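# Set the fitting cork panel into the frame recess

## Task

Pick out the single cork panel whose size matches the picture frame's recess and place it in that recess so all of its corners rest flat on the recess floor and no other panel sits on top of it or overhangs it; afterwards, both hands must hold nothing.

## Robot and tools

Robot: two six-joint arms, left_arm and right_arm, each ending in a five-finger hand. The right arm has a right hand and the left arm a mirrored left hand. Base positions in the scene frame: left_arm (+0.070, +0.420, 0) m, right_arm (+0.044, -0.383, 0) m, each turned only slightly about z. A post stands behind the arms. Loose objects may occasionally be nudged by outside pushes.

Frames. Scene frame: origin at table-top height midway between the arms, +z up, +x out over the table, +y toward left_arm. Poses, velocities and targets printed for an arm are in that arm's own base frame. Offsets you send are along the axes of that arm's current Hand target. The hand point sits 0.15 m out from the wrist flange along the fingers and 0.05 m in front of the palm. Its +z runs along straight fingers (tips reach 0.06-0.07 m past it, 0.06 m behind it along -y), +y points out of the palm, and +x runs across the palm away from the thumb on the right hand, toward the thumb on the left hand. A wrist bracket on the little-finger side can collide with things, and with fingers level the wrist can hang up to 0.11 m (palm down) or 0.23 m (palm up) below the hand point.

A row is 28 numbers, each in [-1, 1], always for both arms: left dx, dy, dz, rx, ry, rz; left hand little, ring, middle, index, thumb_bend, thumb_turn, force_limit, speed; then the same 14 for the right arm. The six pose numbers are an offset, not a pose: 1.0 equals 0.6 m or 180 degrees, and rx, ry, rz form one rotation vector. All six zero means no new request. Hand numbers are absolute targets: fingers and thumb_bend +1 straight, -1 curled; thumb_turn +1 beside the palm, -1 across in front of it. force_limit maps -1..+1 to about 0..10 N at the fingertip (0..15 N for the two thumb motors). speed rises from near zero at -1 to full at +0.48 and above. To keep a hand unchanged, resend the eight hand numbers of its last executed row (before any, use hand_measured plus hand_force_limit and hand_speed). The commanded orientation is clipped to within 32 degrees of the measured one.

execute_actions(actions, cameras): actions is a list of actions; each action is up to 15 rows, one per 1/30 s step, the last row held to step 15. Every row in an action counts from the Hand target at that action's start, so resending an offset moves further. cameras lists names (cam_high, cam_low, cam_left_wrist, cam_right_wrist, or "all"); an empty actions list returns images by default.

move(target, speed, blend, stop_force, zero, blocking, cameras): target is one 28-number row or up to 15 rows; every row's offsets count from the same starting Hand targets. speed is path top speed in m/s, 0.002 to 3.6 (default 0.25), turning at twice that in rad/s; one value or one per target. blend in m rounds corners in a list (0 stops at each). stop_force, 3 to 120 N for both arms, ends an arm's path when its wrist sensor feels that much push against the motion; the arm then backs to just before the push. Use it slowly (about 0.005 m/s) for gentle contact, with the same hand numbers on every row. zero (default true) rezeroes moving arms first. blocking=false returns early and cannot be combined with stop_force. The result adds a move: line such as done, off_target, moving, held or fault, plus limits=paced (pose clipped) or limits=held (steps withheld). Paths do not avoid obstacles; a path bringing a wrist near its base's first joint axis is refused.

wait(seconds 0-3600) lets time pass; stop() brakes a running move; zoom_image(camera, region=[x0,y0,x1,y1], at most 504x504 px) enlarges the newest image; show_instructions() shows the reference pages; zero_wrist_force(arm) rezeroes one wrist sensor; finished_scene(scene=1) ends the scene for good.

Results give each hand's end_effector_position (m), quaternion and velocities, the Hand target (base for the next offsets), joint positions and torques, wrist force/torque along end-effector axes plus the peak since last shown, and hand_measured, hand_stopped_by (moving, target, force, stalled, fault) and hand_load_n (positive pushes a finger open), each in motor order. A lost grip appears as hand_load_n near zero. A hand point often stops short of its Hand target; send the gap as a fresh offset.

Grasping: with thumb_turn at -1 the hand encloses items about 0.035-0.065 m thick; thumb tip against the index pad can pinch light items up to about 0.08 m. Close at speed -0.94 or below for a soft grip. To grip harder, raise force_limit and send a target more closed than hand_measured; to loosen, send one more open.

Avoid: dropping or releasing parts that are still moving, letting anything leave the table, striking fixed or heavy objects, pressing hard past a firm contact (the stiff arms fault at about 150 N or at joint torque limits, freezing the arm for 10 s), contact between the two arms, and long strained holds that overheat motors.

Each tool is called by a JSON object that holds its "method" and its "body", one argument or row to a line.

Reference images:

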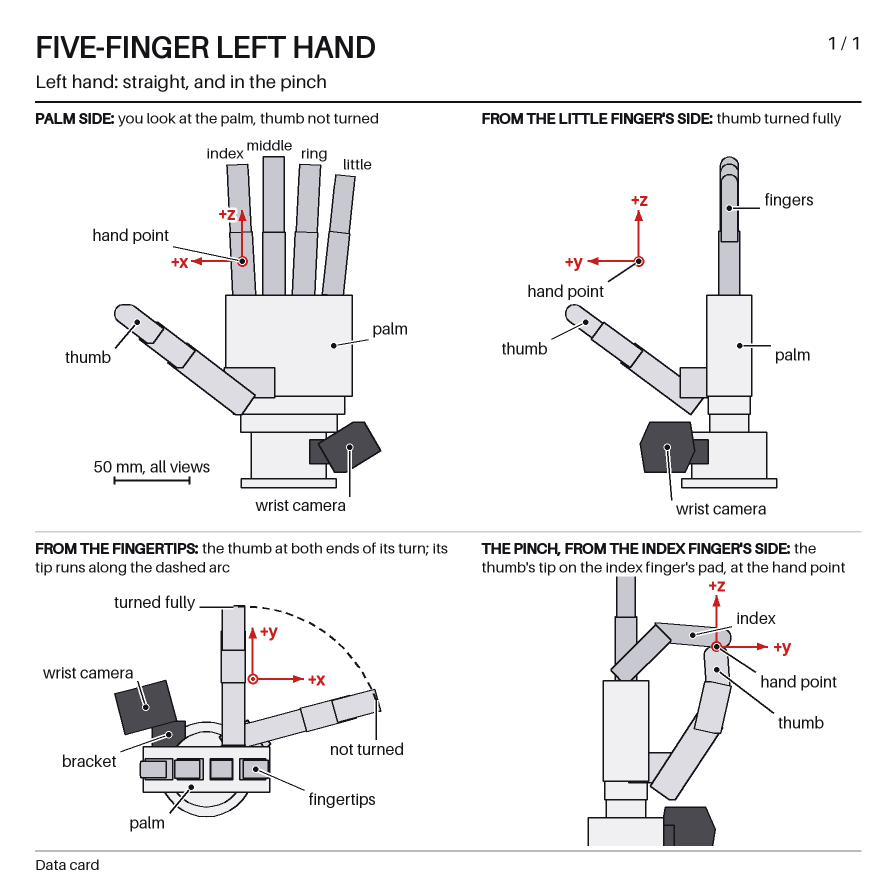

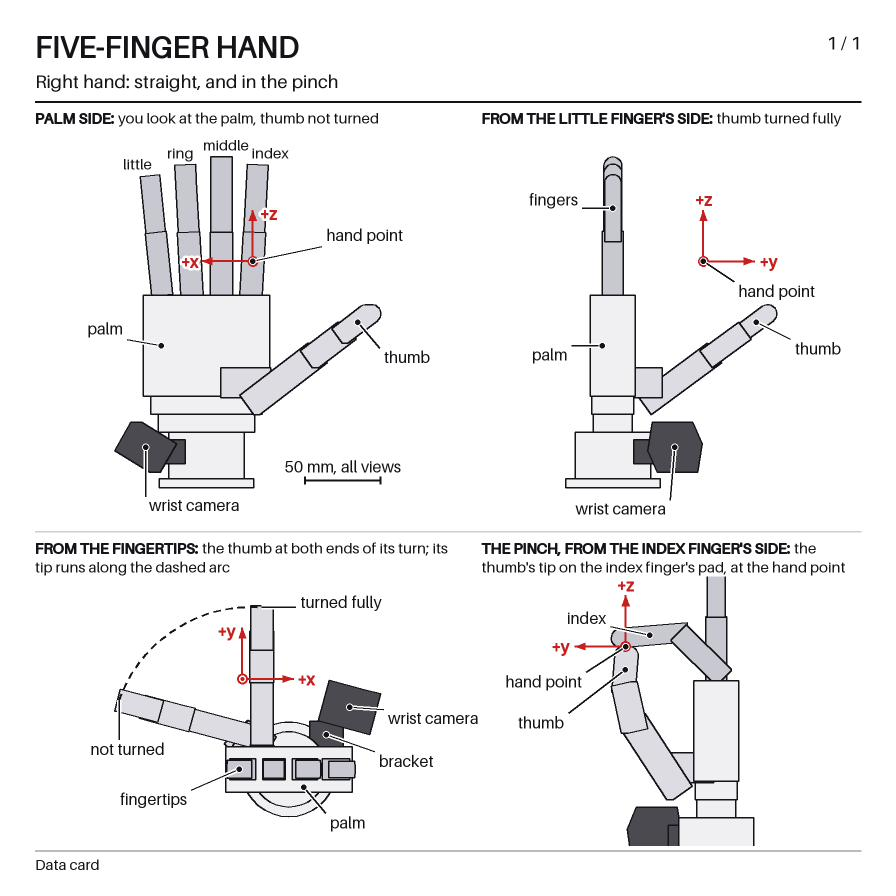

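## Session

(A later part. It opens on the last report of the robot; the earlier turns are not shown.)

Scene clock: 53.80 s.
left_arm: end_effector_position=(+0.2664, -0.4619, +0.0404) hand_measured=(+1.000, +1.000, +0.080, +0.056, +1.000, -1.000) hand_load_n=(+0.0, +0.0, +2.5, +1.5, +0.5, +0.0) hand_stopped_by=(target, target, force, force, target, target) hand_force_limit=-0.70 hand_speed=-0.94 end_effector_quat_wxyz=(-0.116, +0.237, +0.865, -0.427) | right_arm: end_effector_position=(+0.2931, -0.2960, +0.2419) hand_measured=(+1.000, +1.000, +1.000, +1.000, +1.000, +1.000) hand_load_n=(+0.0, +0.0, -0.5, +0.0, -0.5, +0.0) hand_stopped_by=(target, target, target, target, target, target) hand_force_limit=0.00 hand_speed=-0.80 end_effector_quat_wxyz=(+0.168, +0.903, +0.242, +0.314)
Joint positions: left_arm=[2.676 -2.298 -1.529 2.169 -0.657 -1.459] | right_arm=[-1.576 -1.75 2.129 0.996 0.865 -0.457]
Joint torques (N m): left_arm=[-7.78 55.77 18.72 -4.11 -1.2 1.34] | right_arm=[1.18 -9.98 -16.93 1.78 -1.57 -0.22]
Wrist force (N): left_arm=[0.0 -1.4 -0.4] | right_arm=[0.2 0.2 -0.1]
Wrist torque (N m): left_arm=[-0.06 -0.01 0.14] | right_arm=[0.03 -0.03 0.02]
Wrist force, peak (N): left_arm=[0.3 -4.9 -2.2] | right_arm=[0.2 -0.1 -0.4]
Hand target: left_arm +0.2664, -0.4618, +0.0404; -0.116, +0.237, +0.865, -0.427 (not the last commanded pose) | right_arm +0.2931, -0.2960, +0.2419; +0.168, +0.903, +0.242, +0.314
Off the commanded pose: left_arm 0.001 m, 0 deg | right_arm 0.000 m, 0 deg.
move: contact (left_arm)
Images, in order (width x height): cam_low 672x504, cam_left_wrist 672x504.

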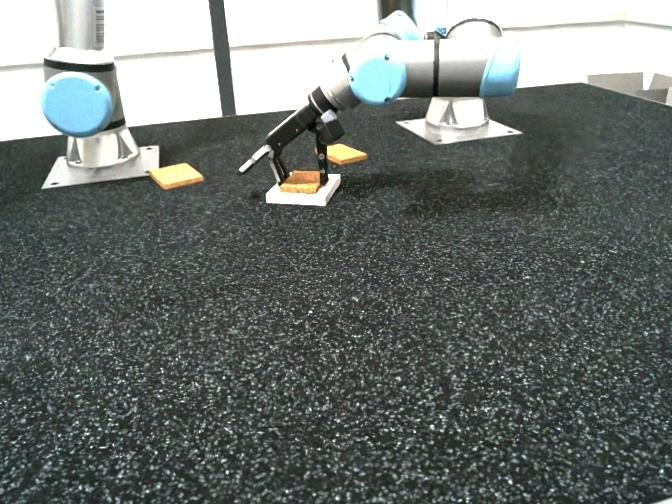

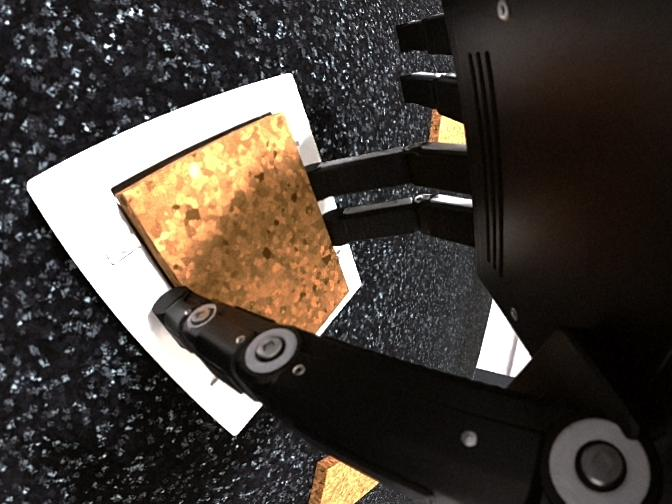

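{"method": "move", "body": {
  "target": [0,0,0,0,0,0,1,1,0.3,0.3,1,-1,-0.7,-0.9,0,0,0,0,0,0,1,1,1,1,1,1,0,-0.8],
  "speed": 0.01,
  "cameras": ["cam_left_wrist","cam_low"]
}}

{"method": "zoom_image", "body": {
  "camera": "cam_left_wrist",
  "region": [70, 160, 190, 260]
}}

{"method": "zoom_image", "body": {
  "camera": "cam_left_wrist",
  "region": [210, 90, 370, 310]
}}

{"method": "zoom_image", "body": {
  "camera": "cam_low",
  "region": [260, 160, 350, 210]
}}

Scene clock: 55.63 s.
left_arm: end_effector_position=(+0.2664, -0.4619, +0.0404) hand_measured=(+1.000, +1.000, +0.298, +0.300, +1.000, -1.000) hand_load_n=(+0.0, +0.0, -11.0, +0.0, +0.0, +0.0) hand_stopped_by=(target, target, target, target, target, target) hand_force_limit=-0.70 hand_speed=-0.90 end_effector_quat_wxyz=(-0.116, +0.237, +0.865, -0.427) | right_arm: end_effector_position=(+0.2931, -0.2960, +0.2419) hand_measured=(+1.000, +1.000, +1.000, +1.000, +1.000, +1.000) hand_load_n=(+0.0, +0.0, +0.0, +0.0, +0.0, +0.0) hand_stopped_by=(target, target, target, target, target, target) hand_force_limit=0.00 hand_speed=-0.80 end_effector_quat_wxyz=(+0.168, +0.903, +0.242, +0.314)
Joint positions: left_arm=[2.676 -2.298 -1.529 2.169 -0.657 -1.459] | right_arm=[-1.576 -1.75 2.129 0.996 0.865 -0.457]
Joint torques (N m): left_arm=[-6.34 33.12 11.29 1.76 -1.48 1.39] | right_arm=[1.85 -9.7 -16.55 1.74 -1.52 -0.22]
Wrist force (N): left_arm=[0.4 -19.2 -19.5] | right_arm=[0.2 -0.1 0.0]
Wrist torque (N m): left_arm=[-0.09 -0.52 0.57] | right_arm=[-0.01 -0.02 0.01]
Wrist force, peak (N): left_arm=[0.7 -20.1 -20.4] | right_arm=[0.3 0.2 -0.2]
Hand target: left_arm +0.2664, -0.4618, +0.0404; -0.116, +0.237, +0.865, -0.427 | right_arm +0.2931, -0.2960, +0.2419; +0.168, +0.903, +0.242, +0.314
Off the commanded pose: left_arm 0.000 m, 0 deg | right_arm 0.000 m, 0 deg.
move: done
Images, in order (width x height): cam_low 672x504, cam_left_wrist 672x504.

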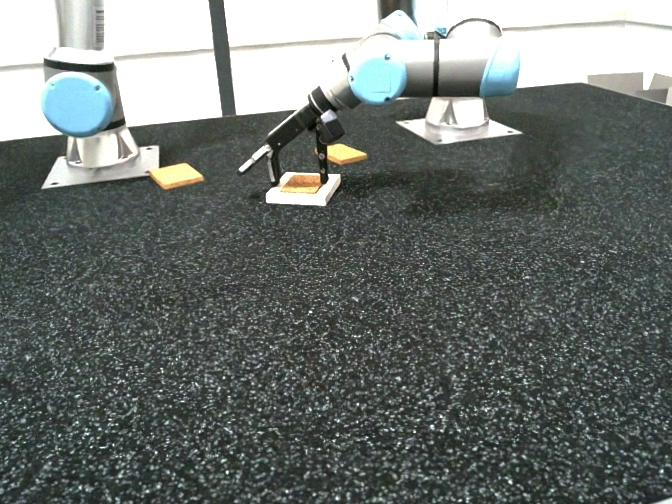

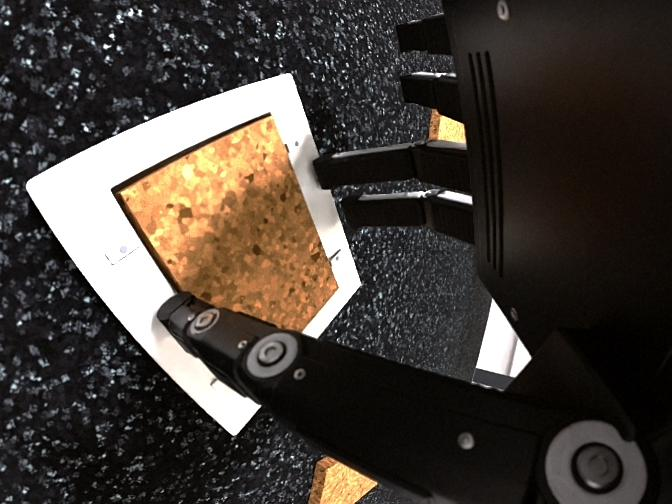

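Scaled by 4.200 from the camera's image (finer frame: 960x720).

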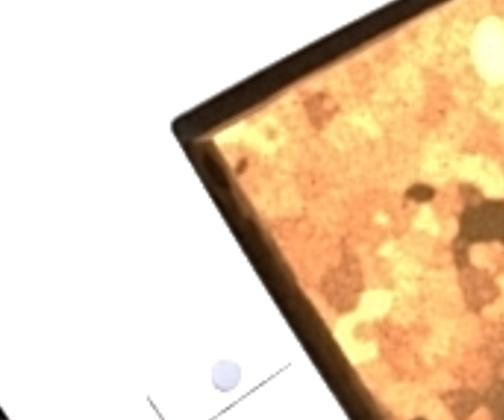

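Scaled by 2.291 from the camera's image (finer frame: 960x720).

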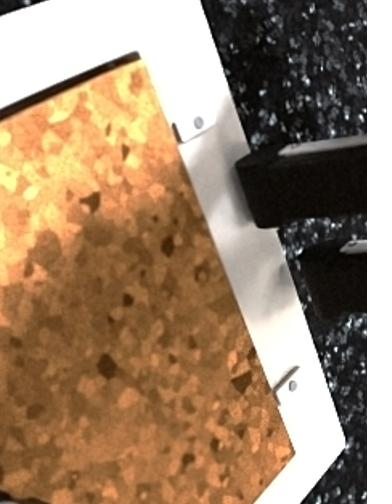

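Scaled by 5.600 from the camera's image (finer frame: 960x720).

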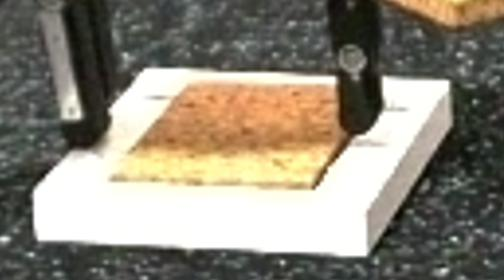

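{"method": "move", "body": {
  "target": [0,-0.0793,-0.0609,0,0,0,1,1,0.3,0.3,1,-1,-0.7,-0.9,0,0,0,0,0,0,1,1,1,1,1,1,0,-0.8],
  "speed": 0.05,
  "cameras": ["all"]
}}

{"method": "zoom_image", "body": {
  "camera": "cam_left_wrist",
  "region": [60, 60, 420, 430]
}}

{"method": "zoom_image", "body": {
  "camera": "cam_low",
  "region": [260, 160, 350, 210]
}}

Scene clock: 57.27 s.
left_arm: end_effector_position=(+0.2664, -0.4617, +0.1005) hand_measured=(+1.000, +1.000, +0.298, +0.300, +1.000, -1.000) hand_load_n=(+0.0, +0.0, +0.0, +0.0, +0.0, +0.0) hand_stopped_by=(target, target, target, target, target, target) hand_force_limit=-0.70 hand_speed=-0.90 end_effector_quat_wxyz=(-0.116, +0.237, +0.865, -0.427) end_effector_velocity=(+0.000, +0.000, -0.002) end_effector_angular_velocity=(-0.001, +0.000, +0.000) | right_arm: end_effector_position=(+0.2931, -0.2960, +0.2419) hand_measured=(+1.000, +1.000, +1.000, +1.000, +1.000, +1.000) hand_load_n=(+0.0, +0.0, +0.0, +0.0, +0.0, +0.0) hand_stopped_by=(target, target, target, target, target, target) hand_force_limit=0.00 hand_speed=-0.80 end_effector_quat_wxyz=(+0.168, +0.903, +0.242, +0.314)
Joint positions: left_arm=[2.676 -2.215 -1.493 2.051 -0.657 -1.458] | right_arm=[-1.576 -1.75 2.129 0.996 0.865 -0.457]
Joint velocities: left_arm=[0 -0.003 -0.001 0.005 0.001 0.001] | right_arm=[within noise]
Joint torques (N m): left_arm=[6.94 34.2 9.87 -0.39 0.36 1.89] | right_arm=[1.25 -9.77 -17.08 1.78 -1.68 -0.17]
Wrist force (N): left_arm=[0.1 0.6 0.4] | right_arm=[0.0 -0.1 -0.1]
Wrist torque (N m): left_arm=[0.05 -0.03 0.08] | right_arm=[-0.01 0.00 0.00]
Wrist force, peak (N): left_arm=[0.7 -19.3 -19.7] | right_arm=[0.3 0.0 -0.2]
Hand target: left_arm +0.2663, -0.4617, +0.1003; -0.116, +0.237, +0.865, -0.427 | right_arm +0.2931, -0.2960, +0.2419; +0.168, +0.903, +0.242, +0.314
Off the commanded pose: left_arm 0.000 m, 0 deg | right_arm 0.000 m, 0 deg.
move: done

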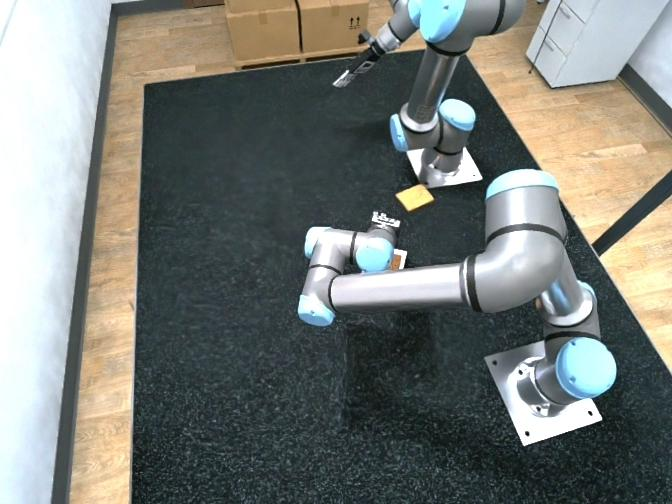

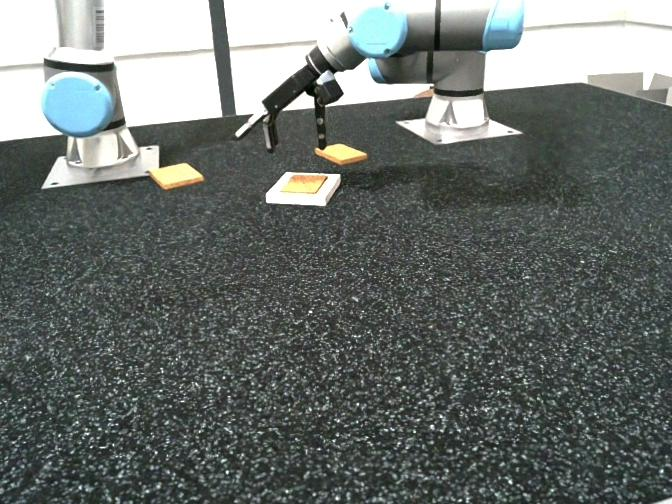

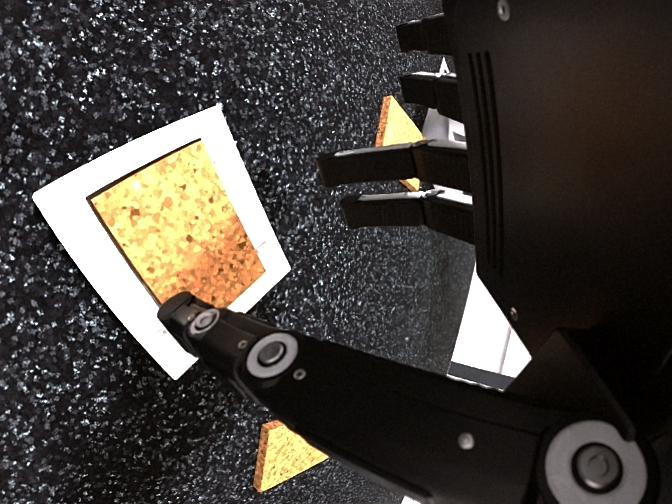

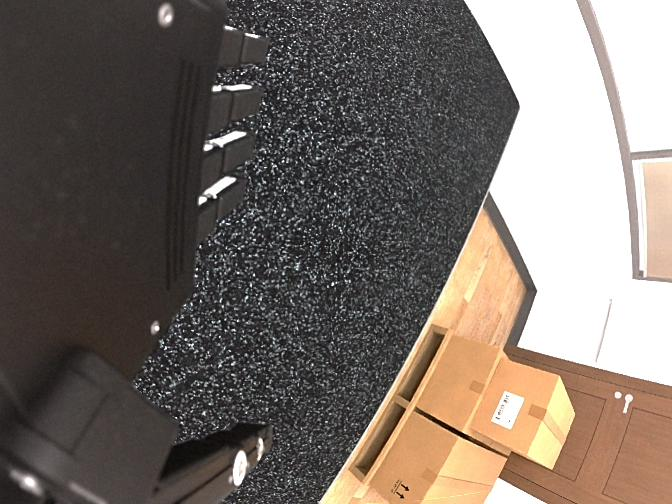

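Scaled by 1.362 from the camera's image (finer frame: 960x720).

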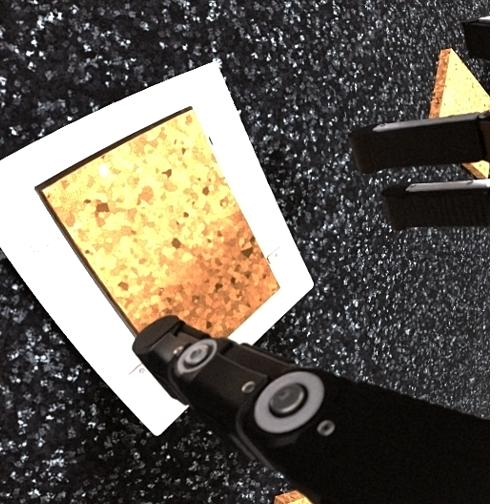

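Scaled by 5.600 from the camera's image (finer frame: 960x720).

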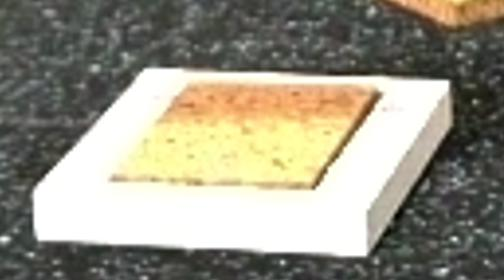

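{"method": "move", "body": {
  "target": [0,-0.0330,-0.0254,0,0,0,1,1,1,1,1,1,-0.7,0,0,0,0,0,0,0,1,1,1,1,1,1,0,-0.8],
  "speed": 0.1,
  "cameras": ["all"]
}}

{"method": "zoom_image", "body": {
  "camera": "cam_left_wrist",
  "region": [30, 80, 310, 360]
}}

Scene clock: 58.77 s.
left_arm: end_effector_position=(+0.2663, -0.4616, +0.1253) hand_measured=(+1.000, +1.000, +1.000, +1.000, +1.000, +1.000) hand_load_n=(+0.0, +0.0, +0.0, +0.0, +0.0, -0.5) hand_stopped_by=(target, target, target, target, target, target) hand_force_limit=-0.70 hand_speed=0.00 end_effector_quat_wxyz=(-0.116, +0.237, +0.865, -0.427) | right_arm: end_effector_position=(+0.2931, -0.2960, +0.2419) hand_measured=(+1.000, +1.000, +1.000, +1.000, +1.000, +1.000) hand_load_n=(+0.0, +0.0, -0.5, +0.0, -0.5, +0.0) hand_stopped_by=(target, target, target, target, target, target) hand_force_limit=0.00 hand_speed=-0.80 end_effector_quat_wxyz=(+0.168, +0.903, +0.242, +0.314)
Joint positions: left_arm=[2.676 -2.184 -1.473 1.999 -0.657 -1.458] | right_arm=[-1.576 -1.75 2.129 0.996 0.865 -0.457]
Joint torques (N m): left_arm=[4.87 33.26 9.25 -4.1 0.32 1.78] | right_arm=[1.88 -9.6 -16.96 1.67 -1.61 -0.17]
Wrist force (N): left_arm=[-0.2 0.2 0.6] | right_arm=[0.0 0.1 -0.1]
Wrist torque (N m): left_arm=[-0.04 0.05 0.05] | right_arm=[0.02 0.00 0.00]
Wrist force, peak (N): left_arm=[-0.1 1.2 1.0] | right_arm=[0.2 0.0 -0.4]
Hand target: left_arm +0.2663, -0.4616, +0.1253; -0.116, +0.237, +0.865, -0.427 | right_arm +0.2931, -0.2960, +0.2419; +0.168, +0.903, +0.242, +0.314
Off the commanded pose: left_arm 0.000 m, 0 deg | right_arm 0.000 m, 0 deg.
move: done

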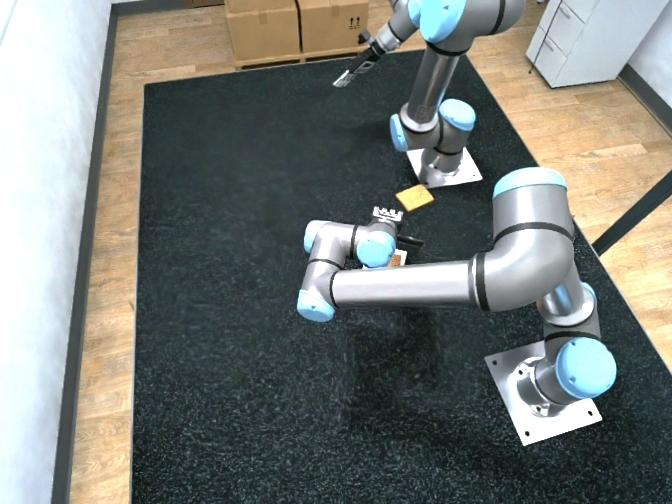

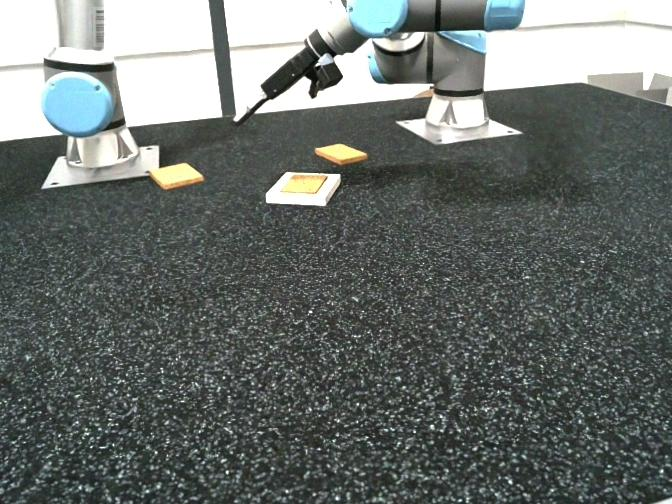

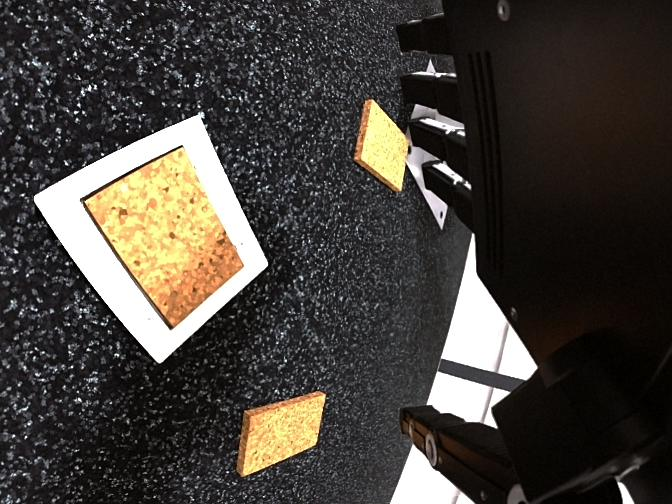

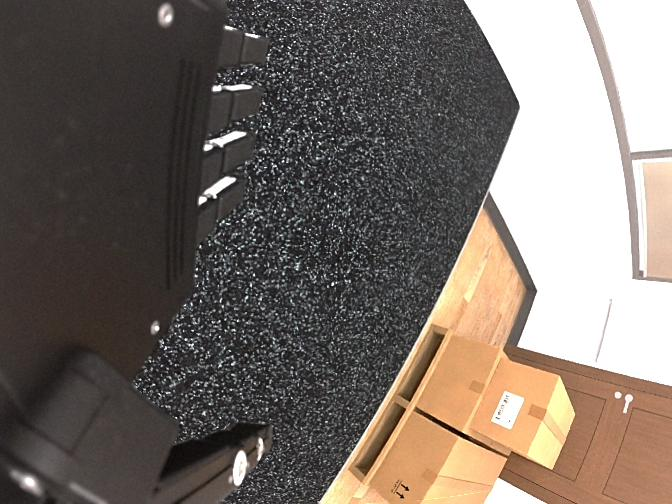

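Scaled by 1.800 from the camera's image (finer frame: 960x720).

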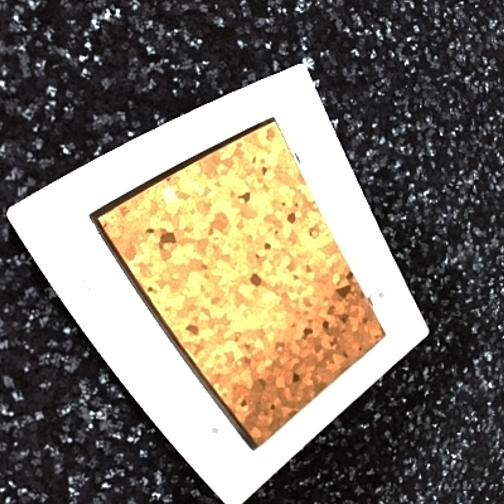

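{"method": "zoom_image", "body": {
  "camera": "cam_left_wrist",
  "region": [160, 140, 280, 260]
}}

{"method": "zoom_image", "body": {
  "camera": "cam_left_wrist",
  "region": [120, 240, 270, 370]
}}

{"method": "zoom_image", "body": {
  "camera": "cam_left_wrist",
  "region": [60, 130, 220, 260]
}}

{"method": "zoom_image", "body": {
  "camera": "cam_low",
  "region": [264, 165, 344, 210]
}}

Scaled by 4.200 from the camera's image (finer frame: 960x720).

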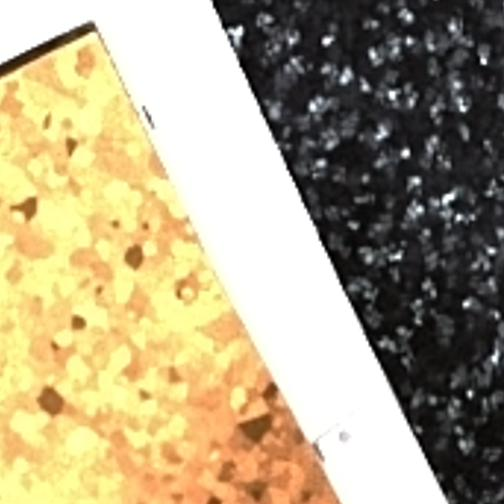

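Scaled by 3.360 from the camera's image (finer frame: 960x720).

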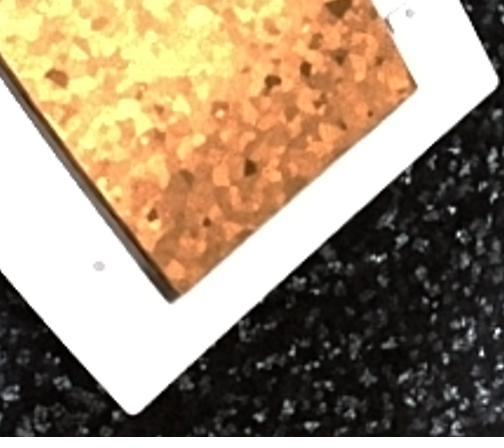

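Scaled by 3.150 from the camera's image (finer frame: 960x720).

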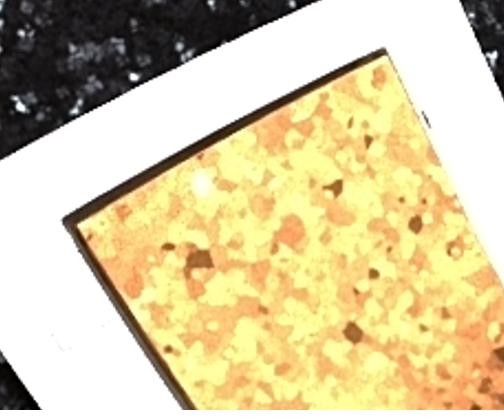

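Scaled by 6.300 from the camera's image (finer frame: 960x720).

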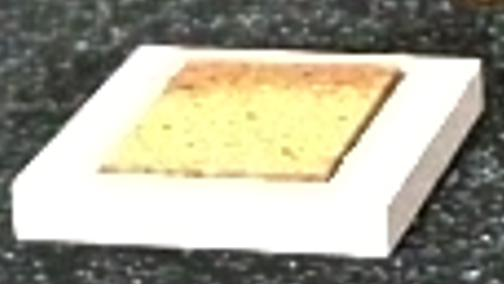

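{"method": "move", "body": {
  "target": [-0.01833,0.10978,0.06225,0,0,0,1,1,1,0.05,1,1,-0.7,-0.3,0,0,0,0,0,0,1,1,1,1,1,1,0,-0.8],
  "speed": 0.08,
  "cameras": ["cam_left_wrist","cam_low"]
}}

Scene clock: 61.03 s.
left_arm: end_effector_position=(+0.2812, -0.4583, +0.0502) hand_measured=(+1.000, +1.000, +1.000, +0.050, +1.000, +1.000) hand_load_n=(+0.0, +0.0, +0.0, +0.0, +0.0, +0.0) hand_stopped_by=(target, target, target, target, target, target) hand_force_limit=-0.70 hand_speed=-0.30 end_effector_quat_wxyz=(-0.116, +0.237, +0.865, -0.427) | right_arm: end_effector_position=(+0.2931, -0.2960, +0.2419) hand_measured=(+1.000, +1.000, +1.000, +1.000, +1.000, +1.000) hand_load_n=(+0.0, +0.0, +0.0, +0.0, +0.0, +0.0) hand_stopped_by=(target, target, target, target, target, target) hand_force_limit=0.00 hand_speed=-0.80 end_effector_quat_wxyz=(+0.168, +0.903, +0.242, +0.314)
Joint positions: left_arm=[2.695 -2.304 -1.494 2.115 -0.659 -1.426] | right_arm=[-1.576 -1.75 2.129 0.996 0.865 -0.457]
Joint torques (N m): left_arm=[-8.42 57.09 21.15 -4.05 -0.69 -1.6] | right_arm=[1.59 -10.18 -16.28 1.78 -1.71 -0.1]
Wrist force (N): left_arm=[-0.2 0.5 0.7] | right_arm=[0.1 0.0 -0.3]
Wrist torque (N m): left_arm=[0.00 0.01 -0.10] | right_arm=[0.02 -0.01 0.00]
Wrist force, peak (N): left_arm=[-0.4 1.2 1.4] | right_arm=[0.4 0.0 -0.2]
Hand target: left_arm +0.2812, -0.4584, +0.0504; -0.116, +0.237, +0.865, -0.427 | right_arm +0.2931, -0.2960, +0.2419; +0.168, +0.903, +0.242, +0.314
Off the commanded pose: left_arm 0.000 m, 0 deg | right_arm 0.000 m, 0 deg.
move: done
Images, in order (width x height): cam_low 672x504, cam_left_wrist 672x504.

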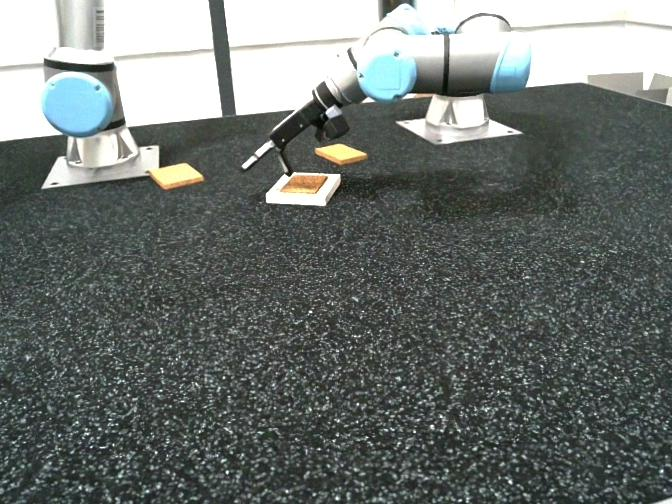

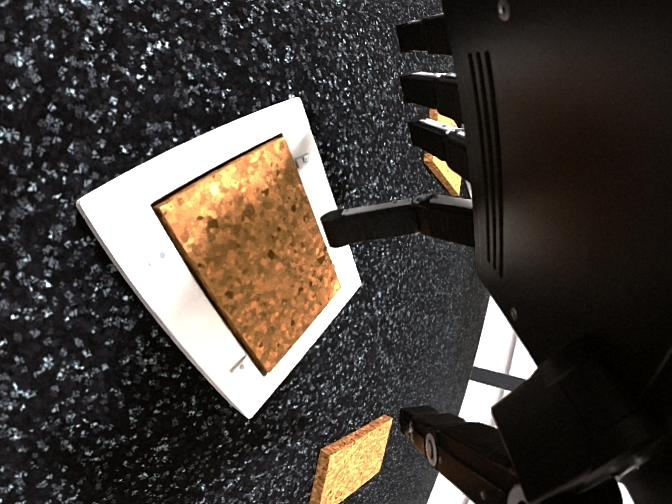

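{"method": "zoom_image", "body": {
  "camera": "cam_left_wrist",
  "region": [140, 120, 370, 300]
}}

{"method": "zoom_image", "body": {
  "camera": "cam_left_wrist",
  "region": [140, 190, 370, 390]
}}

Scaled by 2.191 from the camera's image (finer frame: 960x720).

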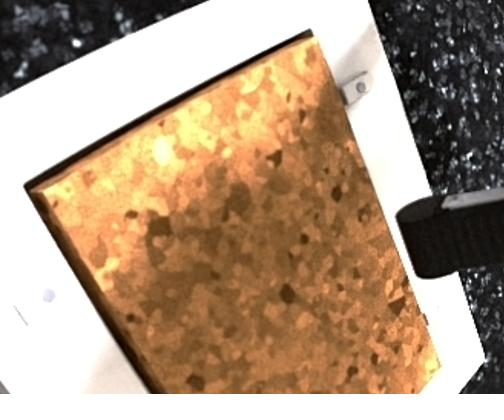

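Scaled by 2.191 from the camera's image (finer frame: 960x720).

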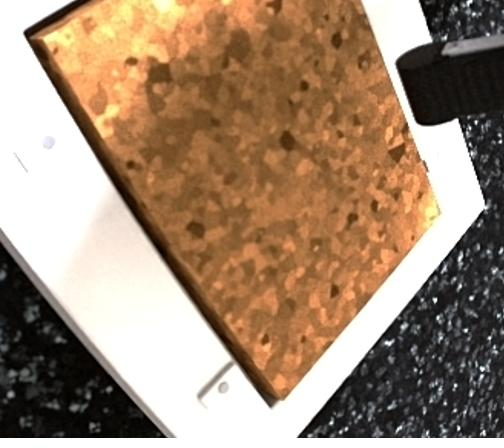

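{"method": "move", "body": {
  "target": [0,0.0185,0.0142,0,0,0,1,1,1,0.05,1,1,-0.7,-0.3,0,0,0,0,0,0,1,1,1,1,1,1,0,-0.8],
  "speed": 0.007,
  "stop_force": 3,
  "cameras": ["cam_left_wrist","cam_low"]
}}

{"method": "zoom_image", "body": {
  "camera": "cam_left_wrist",
  "region": [120, 110, 370, 390]
}}

Scene clock: 64.30 s.
left_arm: end_effector_position=(+0.2812, -0.4584, +0.0371) hand_measured=(+1.000, +1.000, +1.000, +0.050, +1.000, +1.000) hand_load_n=(+0.0, +0.0, +0.0, +0.0, +0.0, +0.0) hand_stopped_by=(target, target, target, target, target, target) hand_force_limit=-0.70 hand_speed=-0.30 end_effector_quat_wxyz=(-0.116, +0.237, +0.865, -0.427) | right_arm: end_effector_position=(+0.2931, -0.2960, +0.2419) hand_measured=(+1.000, +1.000, +1.000, +1.000, +1.000, +1.000) hand_load_n=(+0.0, +0.0, +0.0, +0.0, +0.0, +0.0) hand_stopped_by=(target, target, target, target, target, target) hand_force_limit=0.00 hand_speed=-0.80 end_effector_quat_wxyz=(+0.168, +0.903, +0.242, +0.314)
Joint positions: left_arm=[2.695 -2.323 -1.499 2.14 -0.659 -1.427] | right_arm=[-1.576 -1.75 2.129 0.996 0.865 -0.457]
Joint torques (N m): left_arm=[-7.92 56.21 20.41 -4.11 0.54 -0.84] | right_arm=[1.81 -10.32 -16.77 1.76 -1.78 -0.22]
Wrist force (N): left_arm=[-0.3 -2.0 0.0] | right_arm=[0.1 -0.1 -0.1]
Wrist torque (N m): left_arm=[-0.05 -0.01 -0.04] | right_arm=[-0.01 -0.01 0.00]
Wrist force, peak (N): left_arm=[-0.4 -5.9 -1.6] | right_arm=[0.4 0.1 -0.2]
Hand target: left_arm +0.2812, -0.4584, +0.0371; -0.116, +0.237, +0.865, -0.427 (not the last commanded pose) | right_arm +0.2931, -0.2960, +0.2419; +0.168, +0.903, +0.242, +0.314
Off the commanded pose: left_arm 0.001 m, 0 deg | right_arm 0.000 m, 0 deg.
move: contact (left_arm)
Images, in order (width x height): cam_low 672x504, cam_left_wrist 672x504.

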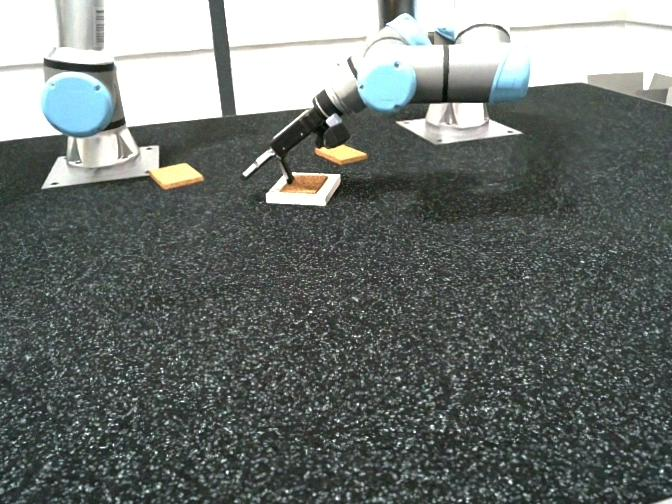

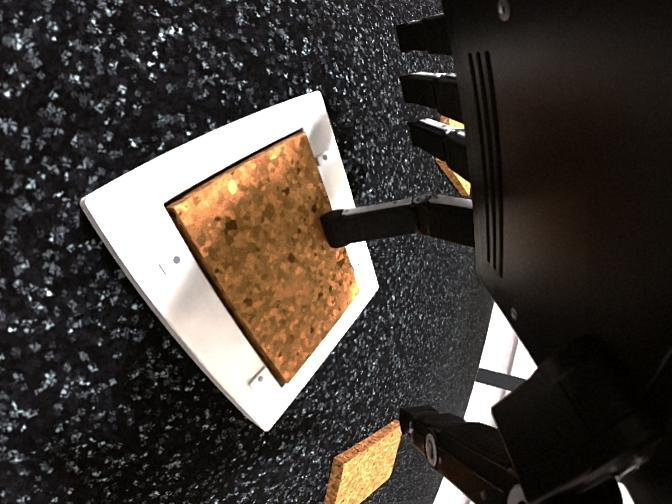

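Scaled by 1.800 from the camera's image (finer frame: 960x720).

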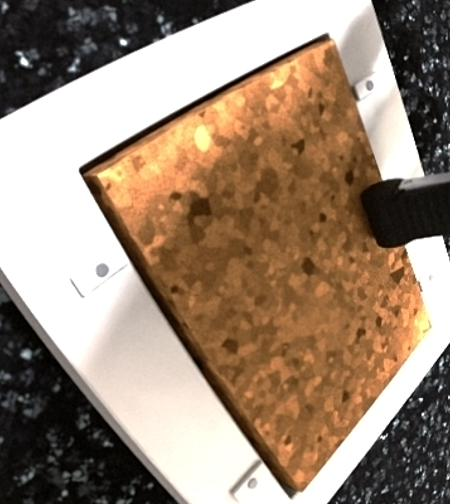

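{"method": "move", "body": {
  "target": [
    [0,-0.01057,-0.00812,0,0,0,1,1,1,0.05,1,1,-0.7,-0.3,0,0,0,0,0,0,1,1,1,1,1,1,0,-0.8],
    [0,0.03815,-0.07156,0,0,0,1,1,1,0.05,1,1,-0.7,-0.3,0,0,0,0,0,0,1,1,1,1,1,1,0,-0.8]
  ],
  "speed": 0.05,
  "blend": 0.003
}}

{"method": "move", "body": {
  "target": [0,0.0145,0.0112,0,0,0,1,1,1,0.05,1,1,-0.7,-0.3,0,0,0,0,0,0,1,1,1,1,1,1,0,-0.8],
  "speed": 0.007,
  "stop_force": 3,
  "cameras": ["cam_left_wrist","cam_low"]
}}

{"method": "zoom_image", "body": {
  "camera": "cam_left_wrist",
  "region": [200, 90, 460, 400]
}}

Scene clock: 66.03 s.
left_arm: end_effector_position=(+0.3056, -0.4170, +0.0450) hand_measured=(+1.000, +1.000, +1.000, +0.050, +1.000, +1.000) hand_load_n=(+0.0, +0.0, +0.0, +0.0, +0.0, +0.0) hand_stopped_by=(target, target, target, target, target, target) hand_force_limit=-0.70 hand_speed=-0.30 end_effector_quat_wxyz=(-0.116, +0.237, +0.865, -0.427) | right_arm: end_effector_position=(+0.2931, -0.2960, +0.2419) hand_measured=(+1.000, +1.000, +1.000, +1.000, +1.000, +1.000) hand_load_n=(+0.0, +0.0, +0.0, +0.0, +0.0, +0.0) hand_stopped_by=(target, target, target, target, target, target) hand_force_limit=0.00 hand_speed=-0.80 end_effector_quat_wxyz=(+0.168, +0.903, +0.242, +0.314)
Joint positions: left_arm=[2.792 -2.314 -1.531 2.041 -0.675 -1.273] | right_arm=[-1.576 -1.75 2.129 0.996 0.865 -0.457]
Joint torques (N m): left_arm=[-8.97 37.88 19.68 -0.49 2.28 -1.81] | right_arm=[1.95 -9.68 -16.45 1.7 -1.69 -0.21]
Wrist force (N): left_arm=[0.2 0.7 0.6] | right_arm=[0.4 0.2 -0.1]
Wrist torque (N m): left_arm=[0.04 -0.05 0.11] | right_arm=[0.04 -0.06 0.03]
Wrist force, peak (N): left_arm=[-0.8 -2.1 -0.4] | right_arm=[0.4 0.2 -0.1]
Hand target: left_arm +0.3056, -0.4171, +0.0451; -0.116, +0.237, +0.865, -0.427 | right_arm +0.2931, -0.2960, +0.2419; +0.168, +0.903, +0.242, +0.314
Off the commanded pose: left_arm 0.000 m, 0 deg | right_arm 0.000 m, 0 deg.
move: done

Scene clock: 68.20 s.
left_arm: end_effector_position=(+0.3056, -0.4171, +0.0370) hand_measured=(+1.000, +1.000, +1.000, +0.050, +1.000, +1.000) hand_load_n=(+0.0, +0.0, +0.0, +0.0, +0.0, -0.5) hand_stopped_by=(target, target, target, target, target, target) hand_force_limit=-0.70 hand_speed=-0.30 end_effector_quat_wxyz=(-0.116, +0.237, +0.865, -0.427) | right_arm: end_effector_position=(+0.2931, -0.2960, +0.2419) hand_measured=(+1.000, +1.000, +1.000, +1.000, +1.000, +1.000) hand_load_n=(+0.0, +0.0, +0.0, +0.0, +0.0, +0.0) hand_stopped_by=(target, target, target, target, target, target) hand_force_limit=0.00 hand_speed=-0.80 end_effector_quat_wxyz=(+0.168, +0.903, +0.242, +0.314)
Joint positions: left_arm=[2.792 -2.326 -1.533 2.056 -0.675 -1.273] | right_arm=[-1.576 -1.75 2.129 0.996 0.865 -0.457]
Joint torques (N m): left_arm=[-5.82 55.78 19.14 -4.06 -1.67 -0.52] | right_arm=[1.74 -10.41 -16.47 1.76 -1.73 -0.12]
Wrist force (N): left_arm=[0.3 -2.1 -0.2] | right_arm=[0.2 0.0 -0.1]
Wrist torque (N m): left_arm=[-0.08 -0.07 0.15] | right_arm=[0.00 -0.04 0.01]
Wrist force, peak (N): left_arm=[0.2 -6.3 -2.1] | right_arm=[0.4 0.2 -0.1]
Hand target: left_arm +0.3056, -0.4171, +0.0370; -0.116, +0.237, +0.865, -0.427 (not the last commanded pose) | right_arm +0.2931, -0.2960, +0.2419; +0.168, +0.903, +0.242, +0.314
Off the commanded pose: left_arm 0.003 m, 0 deg | right_arm 0.000 m, 0 deg.
move: contact (left_arm)
Images, in order (width x height): cam_low 672x504, cam_left_wrist 672x504.

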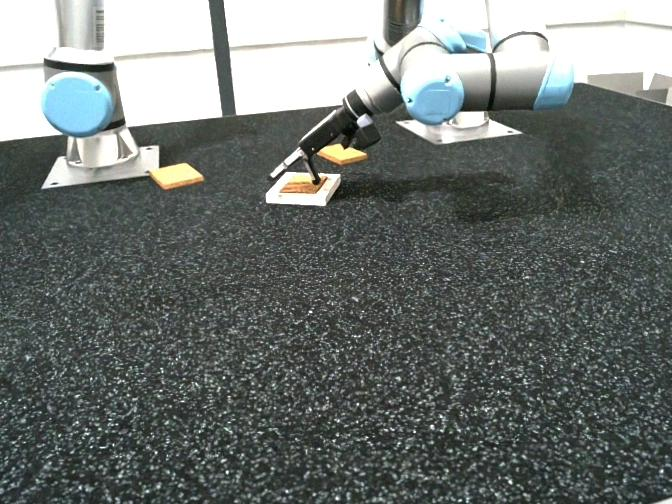

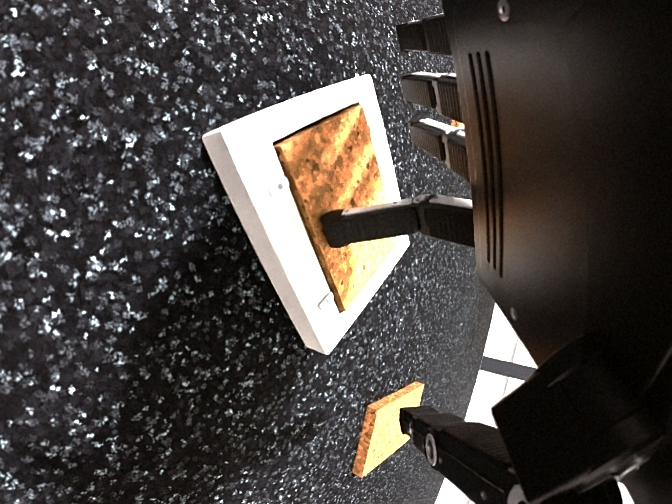

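Scaled by 1.626 from the camera's image (finer frame: 960x720).

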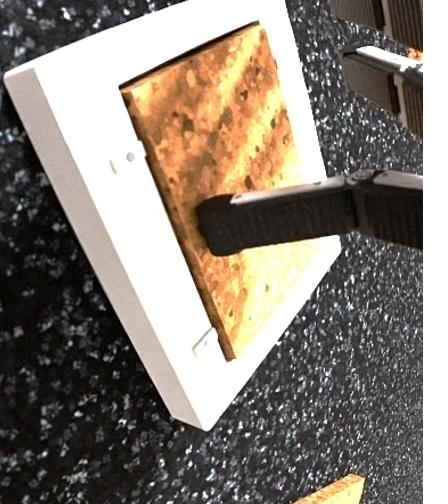

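{"method": "move", "body": {
  "target": [
    [0,-0.02643,-0.0203,0,0,0,1,1,1,0.05,1,1,-0.7,-0.3,0,0,0,0,0,0,1,1,1,1,1,1,0,-0.8],
    [0,-0.1586,-0.1218,0,0,0,1,1,1,0.05,1,1,-0.7,-0.3,0,0,0,0,0,0,1,1,1,1,1,1,0,-0.8]
  ],
  "speed": [0.05,0.15],
  "blend": 0.005,
  "cameras": ["all"]
}}

{"method": "zoom_image", "body": {
  "camera": "cam_low",
  "region": [250, 130, 390, 225]
}}

{"method": "zoom_image", "body": {
  "camera": "cam_high",
  "region": [350, 200, 440, 290]
}}

Scene clock: 69.87 s.
left_arm: end_effector_position=(+0.3055, -0.4169, +0.1570) hand_measured=(+1.000, +1.000, +1.000, +0.050, +1.000, +1.000) hand_load_n=(+0.0, +0.0, +0.0, +0.0, +0.0, +0.0) hand_stopped_by=(target, target, target, target, target, target) hand_force_limit=-0.70 hand_speed=-0.30 end_effector_quat_wxyz=(-0.116, +0.237, +0.865, -0.427) | right_arm: end_effector_position=(+0.2931, -0.2960, +0.2419) hand_measured=(+1.000, +1.000, +1.000, +1.000, +1.000, +1.000) hand_load_n=(+0.0, +0.0, +0.0, +0.0, -0.5, +0.0) hand_stopped_by=(target, target, target, target, target, target) hand_force_limit=0.00 hand_speed=-0.80 end_effector_quat_wxyz=(+0.168, +0.903, +0.242, +0.314)
Joint positions: left_arm=[2.792 -2.166 -1.454 1.816 -0.675 -1.272] | right_arm=[-1.576 -1.75 2.129 0.996 0.865 -0.457]
Joint torques (N m): left_arm=[6.46 36.11 10.81 -2.17 0.68 1.16] | right_arm=[1.47 -9.55 -16.2 1.68 -1.79 -0.14]
Wrist force (N): left_arm=[0.5 0.8 0.5] | right_arm=[0.3 -0.1 -0.1]
Wrist torque (N m): left_arm=[0.06 -0.09 0.00] | right_arm=[-0.01 -0.04 0.01]
Wrist force, peak (N): left_arm=[0.2 -2.2 -0.3] | right_arm=[0.3 0.1 -0.3]
Hand target: left_arm +0.3055, -0.4169, +0.1570; -0.116, +0.237, +0.865, -0.427 | right_arm +0.2931, -0.2960, +0.2419; +0.168, +0.903, +0.242, +0.314
Off the commanded pose: left_arm 0.000 m, 0 deg | right_arm 0.000 m, 0 deg.
move: done

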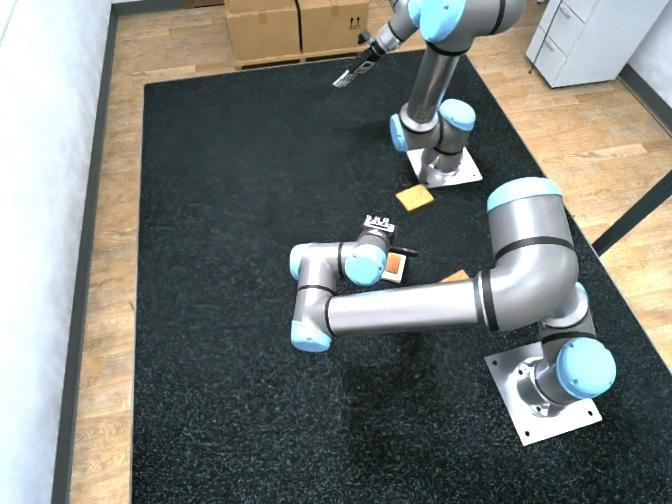

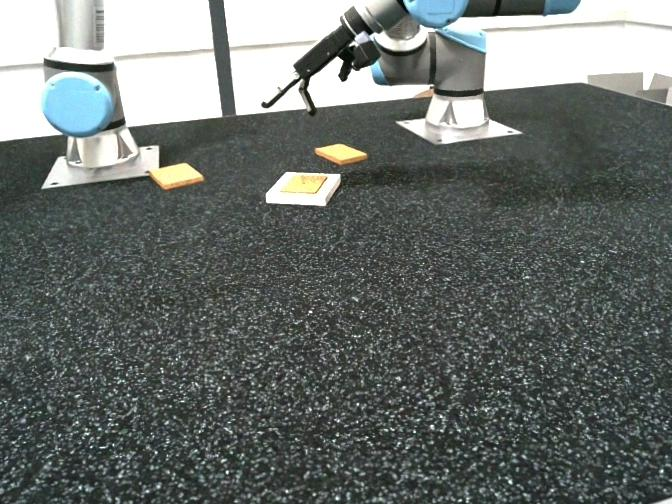

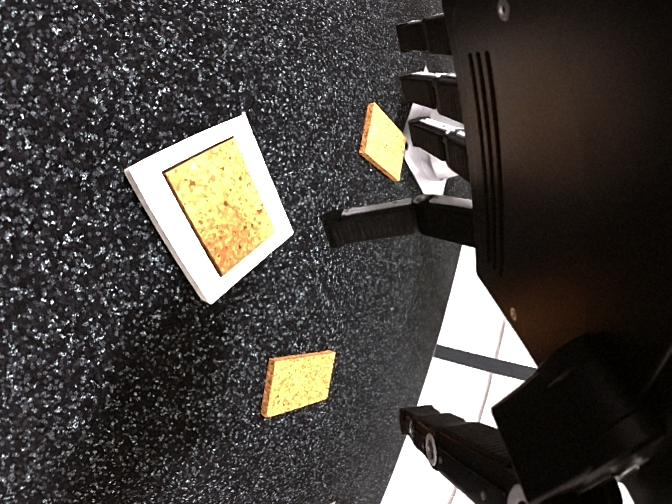

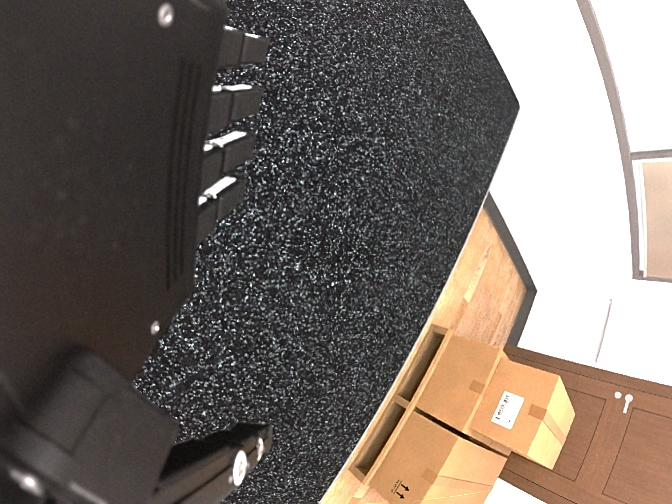

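Scaled by 3.600 from the camera's image (finer frame: 960x720).

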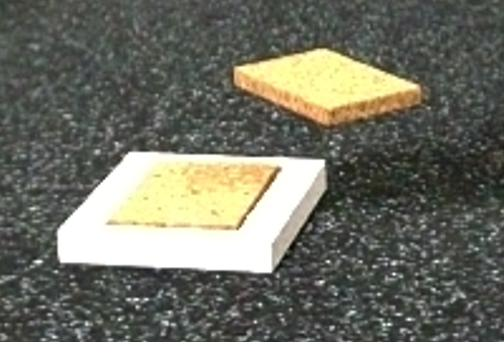

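Scaled by 5.600 from the camera's image (finer frame: 960x720).

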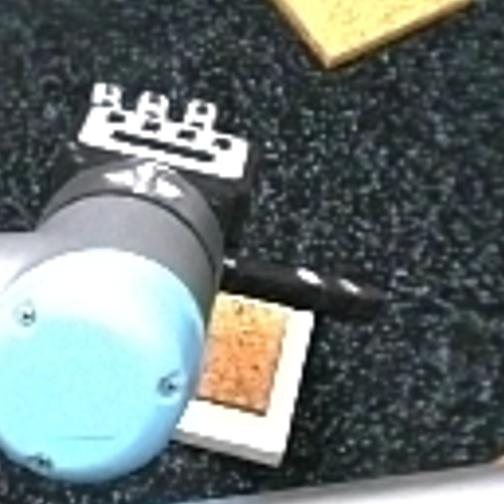

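Panel B is seated in the recess. Fingertip presses at two points read the same height, so it appears to lie flat. Both hands are clear of it, and the other two panels are off the frame.

{"method": "finished_scene", "body": {

}}

The scene is finished: the task was done.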